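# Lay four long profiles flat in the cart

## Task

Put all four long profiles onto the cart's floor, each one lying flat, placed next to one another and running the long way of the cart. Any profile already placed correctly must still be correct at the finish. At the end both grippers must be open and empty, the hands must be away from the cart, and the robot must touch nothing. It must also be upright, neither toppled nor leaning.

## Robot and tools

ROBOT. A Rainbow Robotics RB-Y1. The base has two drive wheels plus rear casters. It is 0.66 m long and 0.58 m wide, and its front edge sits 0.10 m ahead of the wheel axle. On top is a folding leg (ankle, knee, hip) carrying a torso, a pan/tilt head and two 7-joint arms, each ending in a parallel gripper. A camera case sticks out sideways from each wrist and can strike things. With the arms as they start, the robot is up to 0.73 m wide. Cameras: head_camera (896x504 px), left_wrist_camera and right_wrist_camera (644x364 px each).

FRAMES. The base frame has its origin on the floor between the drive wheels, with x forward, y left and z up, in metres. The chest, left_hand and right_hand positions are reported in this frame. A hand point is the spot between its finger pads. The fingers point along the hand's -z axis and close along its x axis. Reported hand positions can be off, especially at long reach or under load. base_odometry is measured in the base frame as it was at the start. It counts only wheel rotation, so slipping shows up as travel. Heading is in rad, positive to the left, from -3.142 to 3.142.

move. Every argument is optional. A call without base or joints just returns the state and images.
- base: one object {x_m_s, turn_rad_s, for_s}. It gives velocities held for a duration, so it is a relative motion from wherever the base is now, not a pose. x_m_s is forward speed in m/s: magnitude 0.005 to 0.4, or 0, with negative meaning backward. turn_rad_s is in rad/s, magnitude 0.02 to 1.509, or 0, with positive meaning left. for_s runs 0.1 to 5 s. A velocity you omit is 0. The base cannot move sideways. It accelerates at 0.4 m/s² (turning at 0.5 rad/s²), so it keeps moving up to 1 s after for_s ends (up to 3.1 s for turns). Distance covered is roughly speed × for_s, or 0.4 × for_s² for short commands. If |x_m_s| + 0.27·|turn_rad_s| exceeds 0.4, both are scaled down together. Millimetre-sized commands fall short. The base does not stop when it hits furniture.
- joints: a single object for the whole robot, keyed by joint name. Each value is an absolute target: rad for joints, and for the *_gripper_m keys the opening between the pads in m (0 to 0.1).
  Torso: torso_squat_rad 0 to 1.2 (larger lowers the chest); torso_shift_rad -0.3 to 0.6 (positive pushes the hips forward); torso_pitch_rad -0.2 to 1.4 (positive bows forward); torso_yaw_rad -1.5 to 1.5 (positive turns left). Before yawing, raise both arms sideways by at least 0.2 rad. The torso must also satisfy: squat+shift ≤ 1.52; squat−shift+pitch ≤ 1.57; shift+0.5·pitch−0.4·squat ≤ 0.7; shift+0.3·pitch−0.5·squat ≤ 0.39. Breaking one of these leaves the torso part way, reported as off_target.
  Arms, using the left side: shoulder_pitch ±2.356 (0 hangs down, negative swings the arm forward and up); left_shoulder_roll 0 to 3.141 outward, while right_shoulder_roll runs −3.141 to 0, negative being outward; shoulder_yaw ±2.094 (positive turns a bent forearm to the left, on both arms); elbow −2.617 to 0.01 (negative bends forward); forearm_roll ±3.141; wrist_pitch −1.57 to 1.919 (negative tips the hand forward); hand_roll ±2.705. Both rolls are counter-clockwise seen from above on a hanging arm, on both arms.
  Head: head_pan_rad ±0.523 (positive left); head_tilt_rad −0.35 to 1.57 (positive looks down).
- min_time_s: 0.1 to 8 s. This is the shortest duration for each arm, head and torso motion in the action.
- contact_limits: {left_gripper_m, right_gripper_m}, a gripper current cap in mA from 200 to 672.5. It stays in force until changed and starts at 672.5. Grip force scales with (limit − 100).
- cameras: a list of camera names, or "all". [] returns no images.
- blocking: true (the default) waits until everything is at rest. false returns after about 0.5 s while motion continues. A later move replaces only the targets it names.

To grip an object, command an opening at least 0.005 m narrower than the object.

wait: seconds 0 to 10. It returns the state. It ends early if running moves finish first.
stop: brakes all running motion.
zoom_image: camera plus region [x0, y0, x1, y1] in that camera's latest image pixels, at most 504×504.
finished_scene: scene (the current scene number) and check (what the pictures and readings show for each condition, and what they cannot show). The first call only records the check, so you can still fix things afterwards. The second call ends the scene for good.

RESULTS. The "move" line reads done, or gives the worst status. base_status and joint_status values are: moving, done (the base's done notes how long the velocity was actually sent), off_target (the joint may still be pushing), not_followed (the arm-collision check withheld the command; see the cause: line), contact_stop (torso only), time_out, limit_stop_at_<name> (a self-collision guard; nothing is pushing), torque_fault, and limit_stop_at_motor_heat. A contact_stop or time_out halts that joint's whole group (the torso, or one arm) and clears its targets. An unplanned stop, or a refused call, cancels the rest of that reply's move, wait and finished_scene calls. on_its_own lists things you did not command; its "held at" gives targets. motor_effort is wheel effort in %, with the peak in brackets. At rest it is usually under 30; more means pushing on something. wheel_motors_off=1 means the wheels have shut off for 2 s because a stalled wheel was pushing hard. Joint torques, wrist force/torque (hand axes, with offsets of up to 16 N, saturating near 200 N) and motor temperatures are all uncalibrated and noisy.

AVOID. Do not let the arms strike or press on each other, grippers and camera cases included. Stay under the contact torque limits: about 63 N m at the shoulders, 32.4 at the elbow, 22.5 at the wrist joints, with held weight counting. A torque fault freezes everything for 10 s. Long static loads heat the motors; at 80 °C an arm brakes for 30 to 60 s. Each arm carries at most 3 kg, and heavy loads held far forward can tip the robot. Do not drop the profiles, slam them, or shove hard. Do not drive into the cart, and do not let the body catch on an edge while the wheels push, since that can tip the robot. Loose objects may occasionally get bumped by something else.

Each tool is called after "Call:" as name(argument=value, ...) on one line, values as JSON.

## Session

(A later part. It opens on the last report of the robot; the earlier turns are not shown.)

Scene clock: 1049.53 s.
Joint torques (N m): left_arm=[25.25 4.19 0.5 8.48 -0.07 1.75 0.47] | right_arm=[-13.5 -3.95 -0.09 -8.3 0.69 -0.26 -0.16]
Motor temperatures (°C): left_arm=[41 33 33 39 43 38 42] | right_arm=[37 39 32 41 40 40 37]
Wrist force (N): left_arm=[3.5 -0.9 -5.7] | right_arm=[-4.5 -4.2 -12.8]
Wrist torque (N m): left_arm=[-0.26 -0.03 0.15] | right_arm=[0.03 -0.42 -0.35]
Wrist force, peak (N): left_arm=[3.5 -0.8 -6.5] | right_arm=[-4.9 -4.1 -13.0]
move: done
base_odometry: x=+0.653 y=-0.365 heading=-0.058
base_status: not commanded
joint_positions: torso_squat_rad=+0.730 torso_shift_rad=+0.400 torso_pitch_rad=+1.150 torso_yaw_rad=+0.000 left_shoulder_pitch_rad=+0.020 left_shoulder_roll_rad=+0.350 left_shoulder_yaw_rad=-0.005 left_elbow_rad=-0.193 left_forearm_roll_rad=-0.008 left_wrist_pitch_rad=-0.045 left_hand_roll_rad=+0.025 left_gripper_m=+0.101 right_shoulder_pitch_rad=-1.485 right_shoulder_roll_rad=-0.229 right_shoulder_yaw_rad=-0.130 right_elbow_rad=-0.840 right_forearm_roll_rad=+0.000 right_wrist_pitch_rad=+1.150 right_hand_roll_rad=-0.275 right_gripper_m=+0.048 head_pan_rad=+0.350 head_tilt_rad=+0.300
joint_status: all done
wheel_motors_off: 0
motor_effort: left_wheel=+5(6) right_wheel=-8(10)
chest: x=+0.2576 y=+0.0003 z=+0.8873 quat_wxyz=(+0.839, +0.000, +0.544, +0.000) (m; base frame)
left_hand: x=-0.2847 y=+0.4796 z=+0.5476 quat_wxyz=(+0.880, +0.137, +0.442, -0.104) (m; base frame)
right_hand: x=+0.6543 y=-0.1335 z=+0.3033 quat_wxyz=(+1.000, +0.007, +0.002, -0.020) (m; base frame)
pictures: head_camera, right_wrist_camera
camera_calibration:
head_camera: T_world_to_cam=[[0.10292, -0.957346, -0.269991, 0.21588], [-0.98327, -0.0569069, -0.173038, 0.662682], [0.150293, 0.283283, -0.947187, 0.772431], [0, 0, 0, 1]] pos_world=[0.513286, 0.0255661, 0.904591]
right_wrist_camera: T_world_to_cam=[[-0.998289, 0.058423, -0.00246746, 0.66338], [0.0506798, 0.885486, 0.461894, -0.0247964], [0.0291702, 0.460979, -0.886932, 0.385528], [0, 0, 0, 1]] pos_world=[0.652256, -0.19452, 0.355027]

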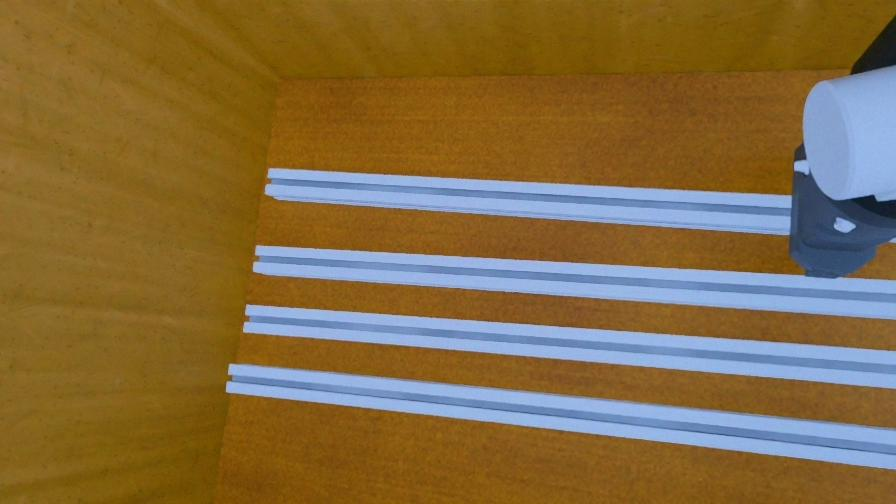

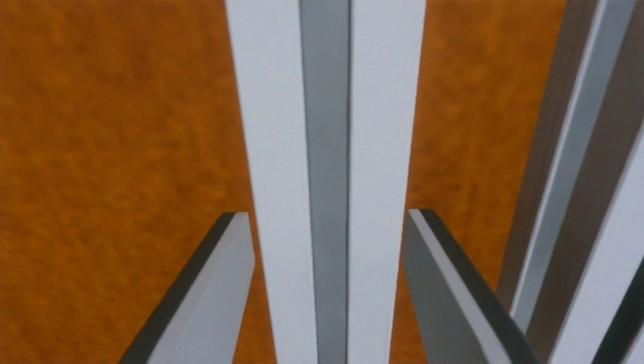

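Call:
move(joints={"right_shoulder_pitch_rad":-1.412,"right_elbow_rad":-1.233,"right_wrist_pitch_rad":1.47}, min_time_s=1.5, cameras=["right_wrist_camera"])

Call:
move(joints={"right_shoulder_pitch_rad":-1.3,"right_shoulder_roll_rad":-0.23,"right_elbow_rad":-1.5,"right_wrist_pitch_rad":1.65}, cameras=[])

Call:
move(joints={"right_shoulder_pitch_rad":-0.953,"right_shoulder_roll_rad":-0.175,"right_elbow_rad":-2.094,"right_wrist_pitch_rad":1.85}, cameras=["head_camera"])

Call:
move(joints={"torso_squat_rad":0.4,"torso_shift_rad":0.2,"torso_pitch_rad":0.7,"right_shoulder_pitch_rad":-0.603,"right_shoulder_roll_rad":-0.02,"right_shoulder_yaw_rad":-0.1,"right_elbow_rad":-2.094,"right_wrist_pitch_rad":1.85}, min_time_s=2, cameras=["head_camera"])

Scene clock: 1062.97 s.
Joint torques (N m): left_arm=[25.31 3.98 0.13 8.56 -0.25 1.78 0.32] | right_arm=[-13.21 -3.97 0.31 -9.65 0.52 -0.05 -0.1]
Motor temperatures (°C): left_arm=[41 33 33 39 43 38 42] | right_arm=[37 39 32 41 40 40 37]
Wrist force (N): left_arm=[3.4 -0.6 -5.9] | right_arm=[-4.6 -4.4 -12.7]
Wrist torque (N m): left_arm=[-0.28 -0.01 0.17] | right_arm=[0.04 -0.43 -0.35]
Wrist force, peak (N): left_arm=[3.6 -0.8 -6.6] | right_arm=[-5.1 -4.7 -12.8]
move: done
base_odometry: x=+0.653 y=-0.365 heading=-0.058
base_status: not commanded
joint_positions: torso_squat_rad=+0.730 torso_shift_rad=+0.400 torso_pitch_rad=+1.150 torso_yaw_rad=+0.000 left_shoulder_pitch_rad=+0.020 left_shoulder_roll_rad=+0.350 left_shoulder_yaw_rad=-0.005 left_elbow_rad=-0.193 left_forearm_roll_rad=-0.008 left_wrist_pitch_rad=-0.045 left_hand_roll_rad=+0.025 left_gripper_m=+0.101 right_shoulder_pitch_rad=-1.412 right_shoulder_roll_rad=-0.229 right_shoulder_yaw_rad=-0.130 right_elbow_rad=-1.233 right_forearm_roll_rad=+0.000 right_wrist_pitch_rad=+1.470 right_hand_roll_rad=-0.275 right_gripper_m=+0.048 head_pan_rad=+0.350 head_tilt_rad=+0.300
joint_status: all done
wheel_motors_off: 0
motor_effort: left_wheel=+6(6) right_wheel=-9(11)
chest: x=+0.2576 y=+0.0003 z=+0.8873 quat_wxyz=(+0.839, +0.000, +0.544, +0.000) (m; base frame)
left_hand: x=-0.2847 y=+0.4796 z=+0.5476 quat_wxyz=(+0.880, +0.137, +0.442, -0.104) (m; base frame)
right_hand: x=+0.6683 y=-0.1389 z=+0.3722 quat_wxyz=(+1.000, +0.004, +0.001, -0.026) (m; base frame)
pictures: right_wrist_camera
camera_calibration:
right_wrist_camera: T_world_to_cam=[[-0.997578, 0.0693554, -0.0053441, 0.679956], [0.059276, 0.887771, 0.456453, -0.0560324], [0.0364019, 0.455031, -0.889731, 0.4441], [0, 0, 0, 1]] pos_world=[0.665465, -0.199494, 0.424339]

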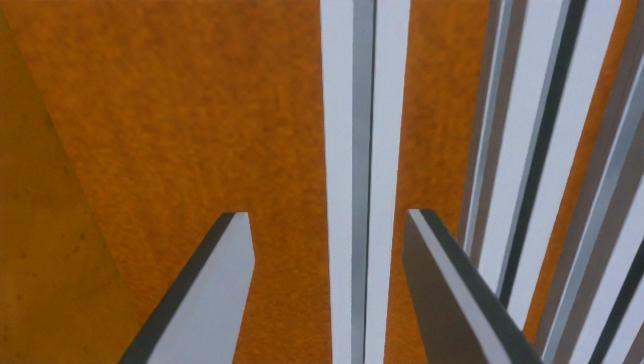

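Scene clock: 1063.93 s.
Joint torques (N m): left_arm=[24.73 3.55 -0.31 8.55 -0.31 1.7 -0.12] | right_arm=[-12.83 -2.78 0.12 -9.88 0.67 -0.13 -0.1]
Motor temperatures (°C): left_arm=[41 33 33 39 43 38 42] | right_arm=[37 39 32 41 40 40 37]
Wrist force (N): left_arm=[3.3 -0.3 -6.0] | right_arm=[-4.4 -4.0 -12.5]
Wrist torque (N m): left_arm=[-0.33 -0.04 0.18] | right_arm=[0.04 -0.41 -0.33]
Wrist force, peak (N): left_arm=[3.6 -0.3 -6.6] | right_arm=[-5.4 -4.9 -13.4]
move: done
base_odometry: x=+0.653 y=-0.365 heading=-0.058
base_status: not commanded
joint_positions: torso_squat_rad=+0.730 torso_shift_rad=+0.400 torso_pitch_rad=+1.150 torso_yaw_rad=+0.000 left_shoulder_pitch_rad=+0.020 left_shoulder_roll_rad=+0.350 left_shoulder_yaw_rad=-0.005 left_elbow_rad=-0.192 left_forearm_roll_rad=-0.008 left_wrist_pitch_rad=-0.045 left_hand_roll_rad=+0.025 left_gripper_m=+0.101 right_shoulder_pitch_rad=-1.300 right_shoulder_roll_rad=-0.230 right_shoulder_yaw_rad=-0.130 right_elbow_rad=-1.500 right_forearm_roll_rad=+0.000 right_wrist_pitch_rad=+1.650 right_hand_roll_rad=-0.275 right_gripper_m=+0.048 head_pan_rad=+0.350 head_tilt_rad=+0.300
joint_status: all done
wheel_motors_off: 0
motor_effort: left_wheel=+7(7) right_wheel=-7(11)
chest: x=+0.2576 y=+0.0003 z=+0.8873 quat_wxyz=(+0.839, +0.000, +0.544, +0.000) (m; base frame)
left_hand: x=-0.2847 y=+0.4796 z=+0.5476 quat_wxyz=(+0.880, +0.137, +0.442, -0.104) (m; base frame)
right_hand: x=+0.6426 y=-0.1570 z=+0.4033 quat_wxyz=(+0.999, -0.005, +0.010, -0.034) (m; base frame)
pictures: none
No camera images: "cameras" was empty.

Scene clock: 1065.13 s.
Joint torques (N m): left_arm=[25.54 4.03 -0.22 8.42 0.01 1.97 0.25] | right_arm=[-6.68 0.61 -0.07 -9.83 0.46 -0.23 -0.31]
Motor temperatures (°C): left_arm=[41 33 33 39 43 38 42] | right_arm=[37 39 32 41 40 40 37]
Wrist force (N): left_arm=[3.5 -0.9 -6.2] | right_arm=[-5.0 -4.2 -12.7]
Wrist torque (N m): left_arm=[-0.23 -0.01 0.17] | right_arm=[0.02 -0.45 -0.35]
Wrist force, peak (N): left_arm=[3.8 -0.3 -6.2] | right_arm=[-5.0 -4.6 -13.5]
move: done
base_odometry: x=+0.653 y=-0.365 heading=-0.058
base_status: not commanded
joint_positions: torso_squat_rad=+0.730 torso_shift_rad=+0.400 torso_pitch_rad=+1.150 torso_yaw_rad=+0.000 left_shoulder_pitch_rad=+0.020 left_shoulder_roll_rad=+0.350 left_shoulder_yaw_rad=-0.005 left_elbow_rad=-0.192 left_forearm_roll_rad=-0.008 left_wrist_pitch_rad=-0.045 left_hand_roll_rad=+0.025 left_gripper_m=+0.101 right_shoulder_pitch_rad=-0.953 right_shoulder_roll_rad=-0.175 right_shoulder_yaw_rad=-0.130 right_elbow_rad=-2.094 right_forearm_roll_rad=+0.000 right_wrist_pitch_rad=+1.850 right_hand_roll_rad=-0.275 right_gripper_m=+0.048 head_pan_rad=+0.350 head_tilt_rad=+0.300
joint_status: all done
wheel_motors_off: 0
motor_effort: left_wheel=+6(7) right_wheel=-10(10)
chest: x=+0.2576 y=+0.0003 z=+0.8873 quat_wxyz=(+0.839, +0.000, +0.544, +0.000) (m; base frame)
left_hand: x=-0.2847 y=+0.4796 z=+0.5476 quat_wxyz=(+0.880, +0.137, +0.442, -0.104) (m; base frame)
right_hand: x=+0.5571 y=-0.1835 z=+0.4603 quat_wxyz=(+0.998, +0.003, -0.012, -0.059) (m; base frame)
pictures: head_camera
camera_calibration:
head_camera: T_world_to_cam=[[0.102891, -0.957354, -0.269977, 0.215873], [-0.983275, -0.0568861, -0.173014, 0.662666], [0.150278, 0.283263, -0.947195, 0.772435], [0, 0, 0, 1]] pos_world=[0.513291, 0.0255617, 0.904578]

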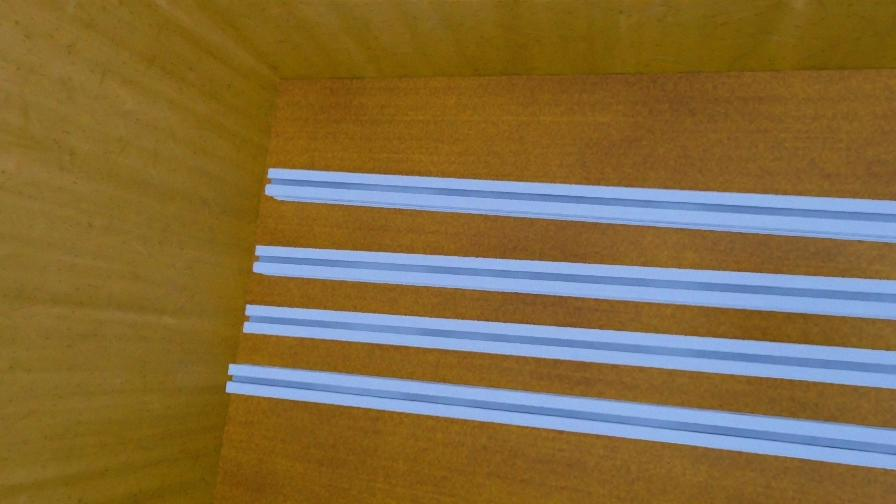

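Scene clock: 1067.50 s.
Joint torques (N m): left_arm=[16.98 6.99 0.91 5.76 -0.17 1.06 -0.02] | right_arm=[-7.17 1.31 1.32 -9.37 0.47 -0.38 -0.25]
Motor temperatures (°C): left_arm=[41 33 33 39 43 38 42] | right_arm=[37 39 32 41 39 40 37]
Wrist force (N): left_arm=[1.7 -1.2 -7.2] | right_arm=[-5.6 -4.7 -12.8]
Wrist torque (N m): left_arm=[-0.24 -0.08 0.20] | right_arm=[0.05 -0.51 -0.34]
Wrist force, peak (N): left_arm=[1.7 -1.0 -7.8] | right_arm=[-4.9 -4.5 -13.4]
move: done
base_odometry: x=+0.653 y=-0.365 heading=-0.058
base_status: not commanded
joint_positions: torso_squat_rad=+0.400 torso_shift_rad=+0.200 torso_pitch_rad=+0.700 torso_yaw_rad=+0.000 left_shoulder_pitch_rad=+0.020 left_shoulder_roll_rad=+0.350 left_shoulder_yaw_rad=-0.005 left_elbow_rad=-0.192 left_forearm_roll_rad=-0.008 left_wrist_pitch_rad=-0.045 left_hand_roll_rad=+0.025 left_gripper_m=+0.101 right_shoulder_pitch_rad=-0.603 right_shoulder_roll_rad=-0.020 right_shoulder_yaw_rad=-0.100 right_elbow_rad=-2.094 right_forearm_roll_rad=+0.000 right_wrist_pitch_rad=+1.850 right_hand_roll_rad=-0.275 right_gripper_m=+0.048 head_pan_rad=+0.350 head_tilt_rad=+0.300
joint_status: all done
wheel_motors_off: 0
motor_effort: left_wheel=+7(7) right_wheel=-6(11)
chest: x=+0.0994 y=+0.0003 z=+1.1491 quat_wxyz=(+0.939, +0.000, +0.343, +0.000) (m; base frame)
left_hand: x=-0.2411 y=+0.4796 z=+0.6073 quat_wxyz=(+0.957, +0.156, +0.235, -0.071) (m; base frame)
right_hand: x=+0.4181 y=-0.1744 z=+0.7739 quat_wxyz=(+0.994, +0.034, -0.052, -0.094) (m; base frame)
pictures: head_camera
camera_calibration:
head_camera: T_world_to_cam=[[0.210137, -0.957344, -0.198329, 0.209845], [-0.810095, -0.0569292, -0.583528, 1.0069], [0.547347, 0.283286, -0.787503, 0.821138], [0, 0, 0, 1]] pos_world=[0.322145, 0.0255994, 1.27582]

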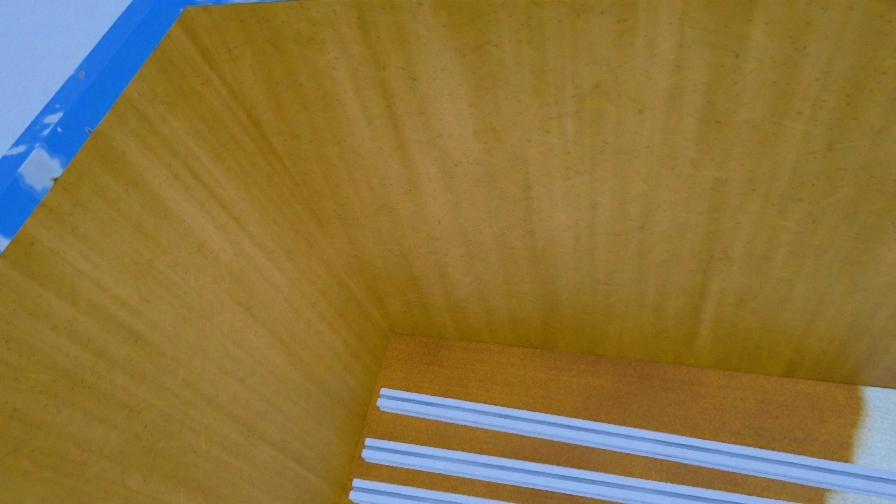

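Call:
move(joints={"head_pan_rad":-0.2,"head_tilt_rad":0.6}, cameras=["head_camera"])

Call:
move(base={"x_m_s":-0.3,"for_s":1.9}, cameras=[])

Call:
move(joints={"torso_squat_rad":0.2,"torso_shift_rad":0.0,"torso_pitch_rad":0.2,"head_pan_rad":-0.03,"head_tilt_rad":0.6}, cameras=["head_camera"])

Scene clock: 1072.27 s.
Joint torques (N m): left_arm=[16.67 6.66 0.68 5.87 -0.1 0.88 0.14] | right_arm=[-7.34 1.21 1.83 -9.42 0.37 -0.53 -0.22]
Motor temperatures (°C): left_arm=[41 33 33 39 43 38 42] | right_arm=[37 39 32 41 39 40 36]
Wrist force (N): left_arm=[1.4 -1.3 -7.6] | right_arm=[-5.4 -4.7 -12.6]
Wrist torque (N m): left_arm=[-0.23 -0.13 0.20] | right_arm=[0.03 -0.50 -0.33]
Wrist force, peak (N): left_arm=[1.5 -1.1 -8.0] | right_arm=[-5.7 -5.0 -12.9]
move: done
base_odometry: x=+0.653 y=-0.365 heading=-0.058
base_status: not commanded
joint_positions: torso_squat_rad=+0.400 torso_shift_rad=+0.200 torso_pitch_rad=+0.700 torso_yaw_rad=+0.000 left_shoulder_pitch_rad=+0.020 left_shoulder_roll_rad=+0.350 left_shoulder_yaw_rad=-0.005 left_elbow_rad=-0.192 left_forearm_roll_rad=-0.008 left_wrist_pitch_rad=-0.045 left_hand_roll_rad=+0.025 left_gripper_m=+0.101 right_shoulder_pitch_rad=-0.603 right_shoulder_roll_rad=-0.020 right_shoulder_yaw_rad=-0.100 right_elbow_rad=-2.094 right_forearm_roll_rad=+0.000 right_wrist_pitch_rad=+1.850 right_hand_roll_rad=-0.275 right_gripper_m=+0.048 head_pan_rad=-0.200 head_tilt_rad=+0.600
joint_status: all done
wheel_motors_off: 0
motor_effort: left_wheel=+7(8) right_wheel=-7(8)
chest: x=+0.0994 y=+0.0003 z=+1.1490 quat_wxyz=(+0.939, +0.000, +0.343, +0.000) (m; base frame)
left_hand: x=-0.2411 y=+0.4796 z=+0.6073 quat_wxyz=(+0.957, +0.156, +0.235, -0.071) (m; base frame)
right_hand: x=+0.4181 y=-0.1744 z=+0.7739 quat_wxyz=(+0.994, +0.034, -0.052, -0.094) (m; base frame)
pictures: head_camera
camera_calibration:
head_camera: T_world_to_cam=[[-0.195543, -0.966469, 0.166437, -0.160489], [-0.936239, 0.133452, -0.325036, 0.704835], [0.291926, -0.219383, -0.930941, 1.0687], [0, 0, 0, 1]] pos_world=[0.316531, -0.0147146, 1.2507]

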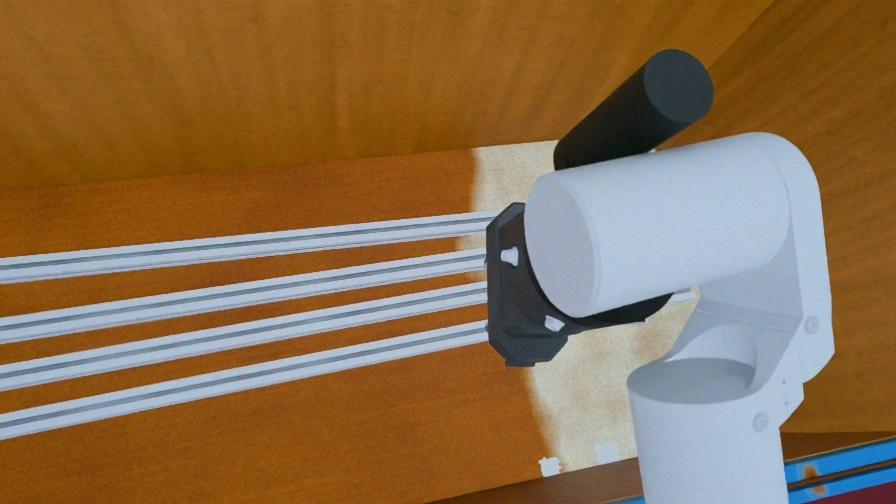

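Scene clock: 1075.63 s.
Joint torques (N m): left_arm=[16.72 6.51 0.01 5.48 0.05 0.78 0.15] | right_arm=[-8.12 1.31 1.45 -9.5 0.25 -0.36 -0.27]
Motor temperatures (°C): left_arm=[40 33 33 39 43 38 42] | right_arm=[37 39 32 41 39 40 36]
Wrist force (N): left_arm=[1.5 -1.2 -7.6] | right_arm=[-5.5 -4.6 -12.9]
Wrist torque (N m): left_arm=[-0.25 -0.11 0.19] | right_arm=[0.02 -0.52 -0.34]
Wrist force, peak (N): left_arm=[1.9 -1.3 -7.9] | right_arm=[-5.5 -5.0 -13.0]
move: done
base_odometry: x=+0.084 y=-0.332 heading=-0.059
base_status: done (sent for 1.9 of 1.9 s)
joint_positions: torso_squat_rad=+0.400 torso_shift_rad=+0.200 torso_pitch_rad=+0.700 torso_yaw_rad=+0.000 left_shoulder_pitch_rad=+0.020 left_shoulder_roll_rad=+0.350 left_shoulder_yaw_rad=-0.005 left_elbow_rad=-0.192 left_forearm_roll_rad=-0.008 left_wrist_pitch_rad=-0.045 left_hand_roll_rad=+0.025 left_gripper_m=+0.101 right_shoulder_pitch_rad=-0.603 right_shoulder_roll_rad=-0.020 right_shoulder_yaw_rad=-0.100 right_elbow_rad=-2.094 right_forearm_roll_rad=+0.000 right_wrist_pitch_rad=+1.850 right_hand_roll_rad=-0.275 right_gripper_m=+0.048 head_pan_rad=-0.200 head_tilt_rad=+0.600
joint_status: not commanded
wheel_motors_off: 0
motor_effort: left_wheel=-6(33) right_wheel=+10(39)
chest: x=+0.0994 y=+0.0003 z=+1.1490 quat_wxyz=(+0.939, +0.000, +0.343, +0.000) (m; base frame)
left_hand: x=-0.2412 y=+0.4796 z=+0.6074 quat_wxyz=(+0.957, +0.156, +0.235, -0.071) (m; base frame)
right_hand: x=+0.4180 y=-0.1744 z=+0.7738 quat_wxyz=(+0.994, +0.034, -0.052, -0.094) (m; base frame)
pictures: none
No camera images: "cameras" was empty.

Scene clock: 1078.27 s.
Joint torques (N m): left_arm=[4.62 8.06 1.12 1.15 0.04 0.26 0.22] | right_arm=[-14.28 -0.08 0.91 -8.39 0.44 -1.26 -0.04]
Motor temperatures (°C): left_arm=[40 33 33 39 43 38 42] | right_arm=[37 39 32 41 39 40 36]
Wrist force (N): left_arm=[-1.4 -1.7 -7.8] | right_arm=[-8.3 -5.0 -11.6]
Wrist torque (N m): left_arm=[-0.19 -0.30 0.18] | right_arm=[0.04 -0.71 -0.38]
Wrist force, peak (N): left_arm=[-1.5 -2.0 -8.2] | right_arm=[-8.6 -5.4 -12.0]
move: done
base_odometry: x=+0.084 y=-0.332 heading=-0.059
base_status: not commanded
joint_positions: torso_squat_rad=+0.200 torso_shift_rad=+0.000 torso_pitch_rad=+0.200 torso_yaw_rad=+0.000 left_shoulder_pitch_rad=+0.020 left_shoulder_roll_rad=+0.350 left_shoulder_yaw_rad=-0.005 left_elbow_rad=-0.192 left_forearm_roll_rad=-0.008 left_wrist_pitch_rad=-0.045 left_hand_roll_rad=+0.025 left_gripper_m=+0.101 right_shoulder_pitch_rad=-0.603 right_shoulder_roll_rad=-0.020 right_shoulder_yaw_rad=-0.100 right_elbow_rad=-2.094 right_forearm_roll_rad=+0.000 right_wrist_pitch_rad=+1.850 right_hand_roll_rad=-0.275 right_gripper_m=+0.048 head_pan_rad=-0.030 head_tilt_rad=+0.600
joint_status: all done
wheel_motors_off: 0
motor_effort: left_wheel=-9(9) right_wheel=+13(13)
chest: x=-0.1666 y=+0.0003 z=+1.2698 quat_wxyz=(+0.995, +0.000, +0.100, +0.000) (m; base frame)
left_hand: x=-0.2057 y=+0.4796 z=+0.6311 quat_wxyz=(+0.985, +0.169, -0.009, -0.030) (m; base frame)
right_hand: x=+0.2929 y=-0.1744 z=+1.0933 quat_wxyz=(+0.950, +0.056, -0.296, -0.082) (m; base frame)
pictures: head_camera
camera_calibration:
head_camera: T_world_to_cam=[[-0.087525, -0.995978, 0.019138, -0.0312222], [-0.680848, 0.0457856, -0.730992, 1.05345], [0.727176, -0.0770102, -0.682118, 1.01471], [0, 0, 0, 1]] pos_world=[-0.0233652, -0.00118657, 1.46281]

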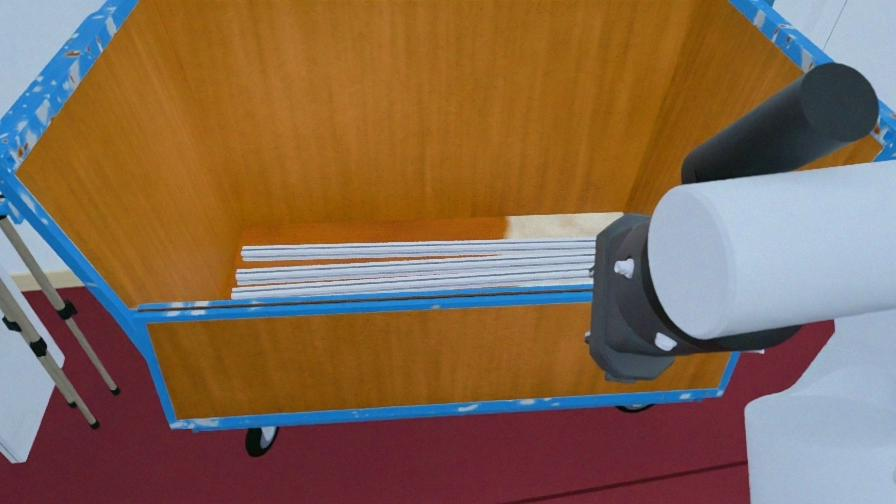

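Next, I lower the right arm to clear the view.

Call:
move(joints={"right_shoulder_pitch_rad":0.0,"right_shoulder_roll_rad":-0.35,"right_shoulder_yaw_rad":0,"right_elbow_rad":-0.3,"right_wrist_pitch_rad":0}, cameras=["head_camera"])

Call:
zoom_image(camera="head_camera", region=[210, 200, 450, 320])

Call:
zoom_image(camera="head_camera", region=[480, 190, 740, 320])

Scene clock: 1084.47 s.
Joint torques (N m): left_arm=[4.45 8.79 0.79 0.78 -0.01 0.02 -0.03] | right_arm=[1.32 -10.99 -0.2 -0.74 0.05 -0.16 -0.1]
Motor temperatures (°C): left_arm=[39 33 33 38 43 38 42] | right_arm=[37 39 32 41 39 40 36]
Wrist force (N): left_arm=[-1.3 -1.9 -7.9] | right_arm=[-6.3 -2.4 -12.9]
Wrist torque (N m): left_arm=[-0.18 -0.27 0.22] | right_arm=[-0.03 -0.62 -0.31]
Wrist force, peak (N): left_arm=[-1.3 -1.6 -8.5] | right_arm=[-8.2 -4.1 -12.8]
move: done
base_odometry: x=+0.084 y=-0.332 heading=-0.059
base_status: not commanded
joint_positions: torso_squat_rad=+0.200 torso_shift_rad=+0.000 torso_pitch_rad=+0.200 torso_yaw_rad=+0.000 left_shoulder_pitch_rad=+0.020 left_shoulder_roll_rad=+0.350 left_shoulder_yaw_rad=-0.005 left_elbow_rad=-0.192 left_forearm_roll_rad=-0.008 left_wrist_pitch_rad=-0.045 left_hand_roll_rad=+0.025 left_gripper_m=+0.101 right_shoulder_pitch_rad=+0.000 right_shoulder_roll_rad=-0.350 right_shoulder_yaw_rad=+0.000 right_elbow_rad=-0.300 right_forearm_roll_rad=+0.000 right_wrist_pitch_rad=+0.000 right_hand_roll_rad=-0.275 right_gripper_m=+0.048 head_pan_rad=-0.030 head_tilt_rad=+0.600
joint_status: all done
wheel_motors_off: 0
motor_effort: left_wheel=-9(10) right_wheel=+15(16)
chest: x=-0.1665 y=+0.0003 z=+1.2698 quat_wxyz=(+0.995, +0.000, +0.100, +0.000) (m; base frame)
left_hand: x=-0.2058 y=+0.4796 z=+0.6311 quat_wxyz=(+0.985, +0.169, -0.009, -0.030) (m; base frame)
right_hand: x=-0.1484 y=-0.4774 z=+0.6293 quat_wxyz=(+0.980, -0.161, -0.072, -0.092) (m; base frame)
pictures: head_camera
camera_calibration:
head_camera: T_world_to_cam=[[-0.0875472, -0.995975, 0.0191915, -0.0312585], [-0.68088, 0.045765, -0.730964, 1.05343], [0.727144, -0.0770609, -0.682146, 1.01472], [0, 0, 0, 1]] pos_world=[-0.0233269, -0.0011475, 1.4628]

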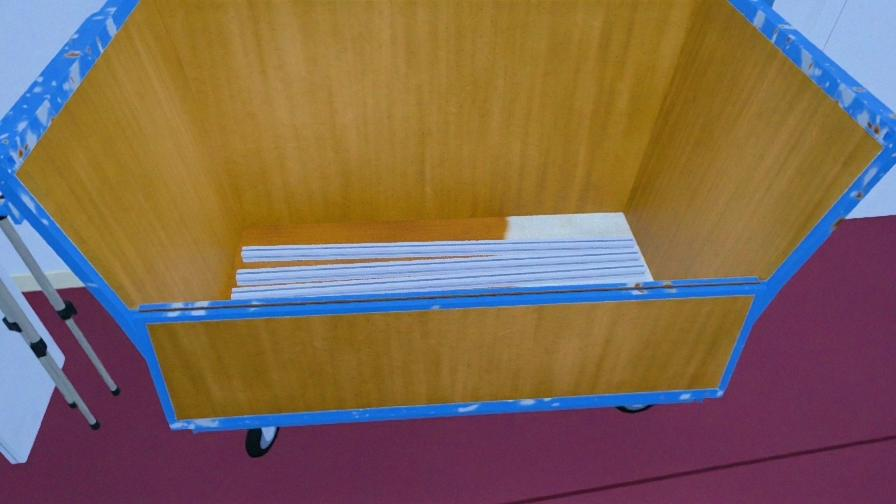

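Scaled by 2.100 from the camera's 896x504 image, which has a finer 1280x720 frame.

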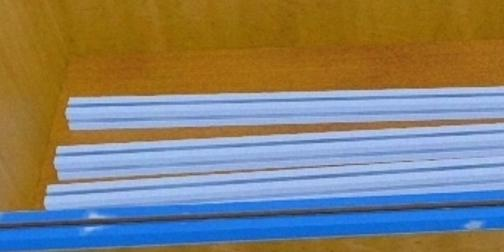

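Scaled by 1.938 from the camera's 896x504 image, which has a finer 1280x720 frame.

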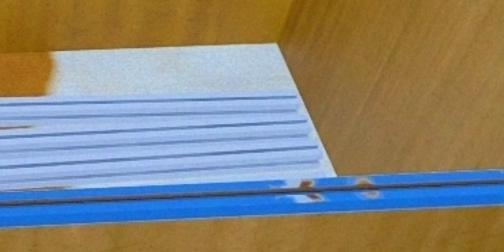

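Call:
finished_scene(scene=1, check="All four bars seen in head images on the cart floor, parallel along its length with gaps, ends inside the floor edges at both sides; the front one is hidden from here but was seen flat after release. An end could rest slightly on a wall, but the left and right ends appear at floor level. Hands empty, robot 0.5 m away from cart, upright, touching nothing.")

This call ended nothing. Check each condition that your pictures could not show: look closer or test it, and mend what is not met. Then call finished_scene again.

Call:
finished_scene(scene=1, check="As before: four bars flat, side by side, all clear of walls in close-up views after each release; front bar verified at both ends from above the cart before leaving. Hands empty and away from the cart; robot upright and at rest, touching nothing.")

The scene is finished: the task was done.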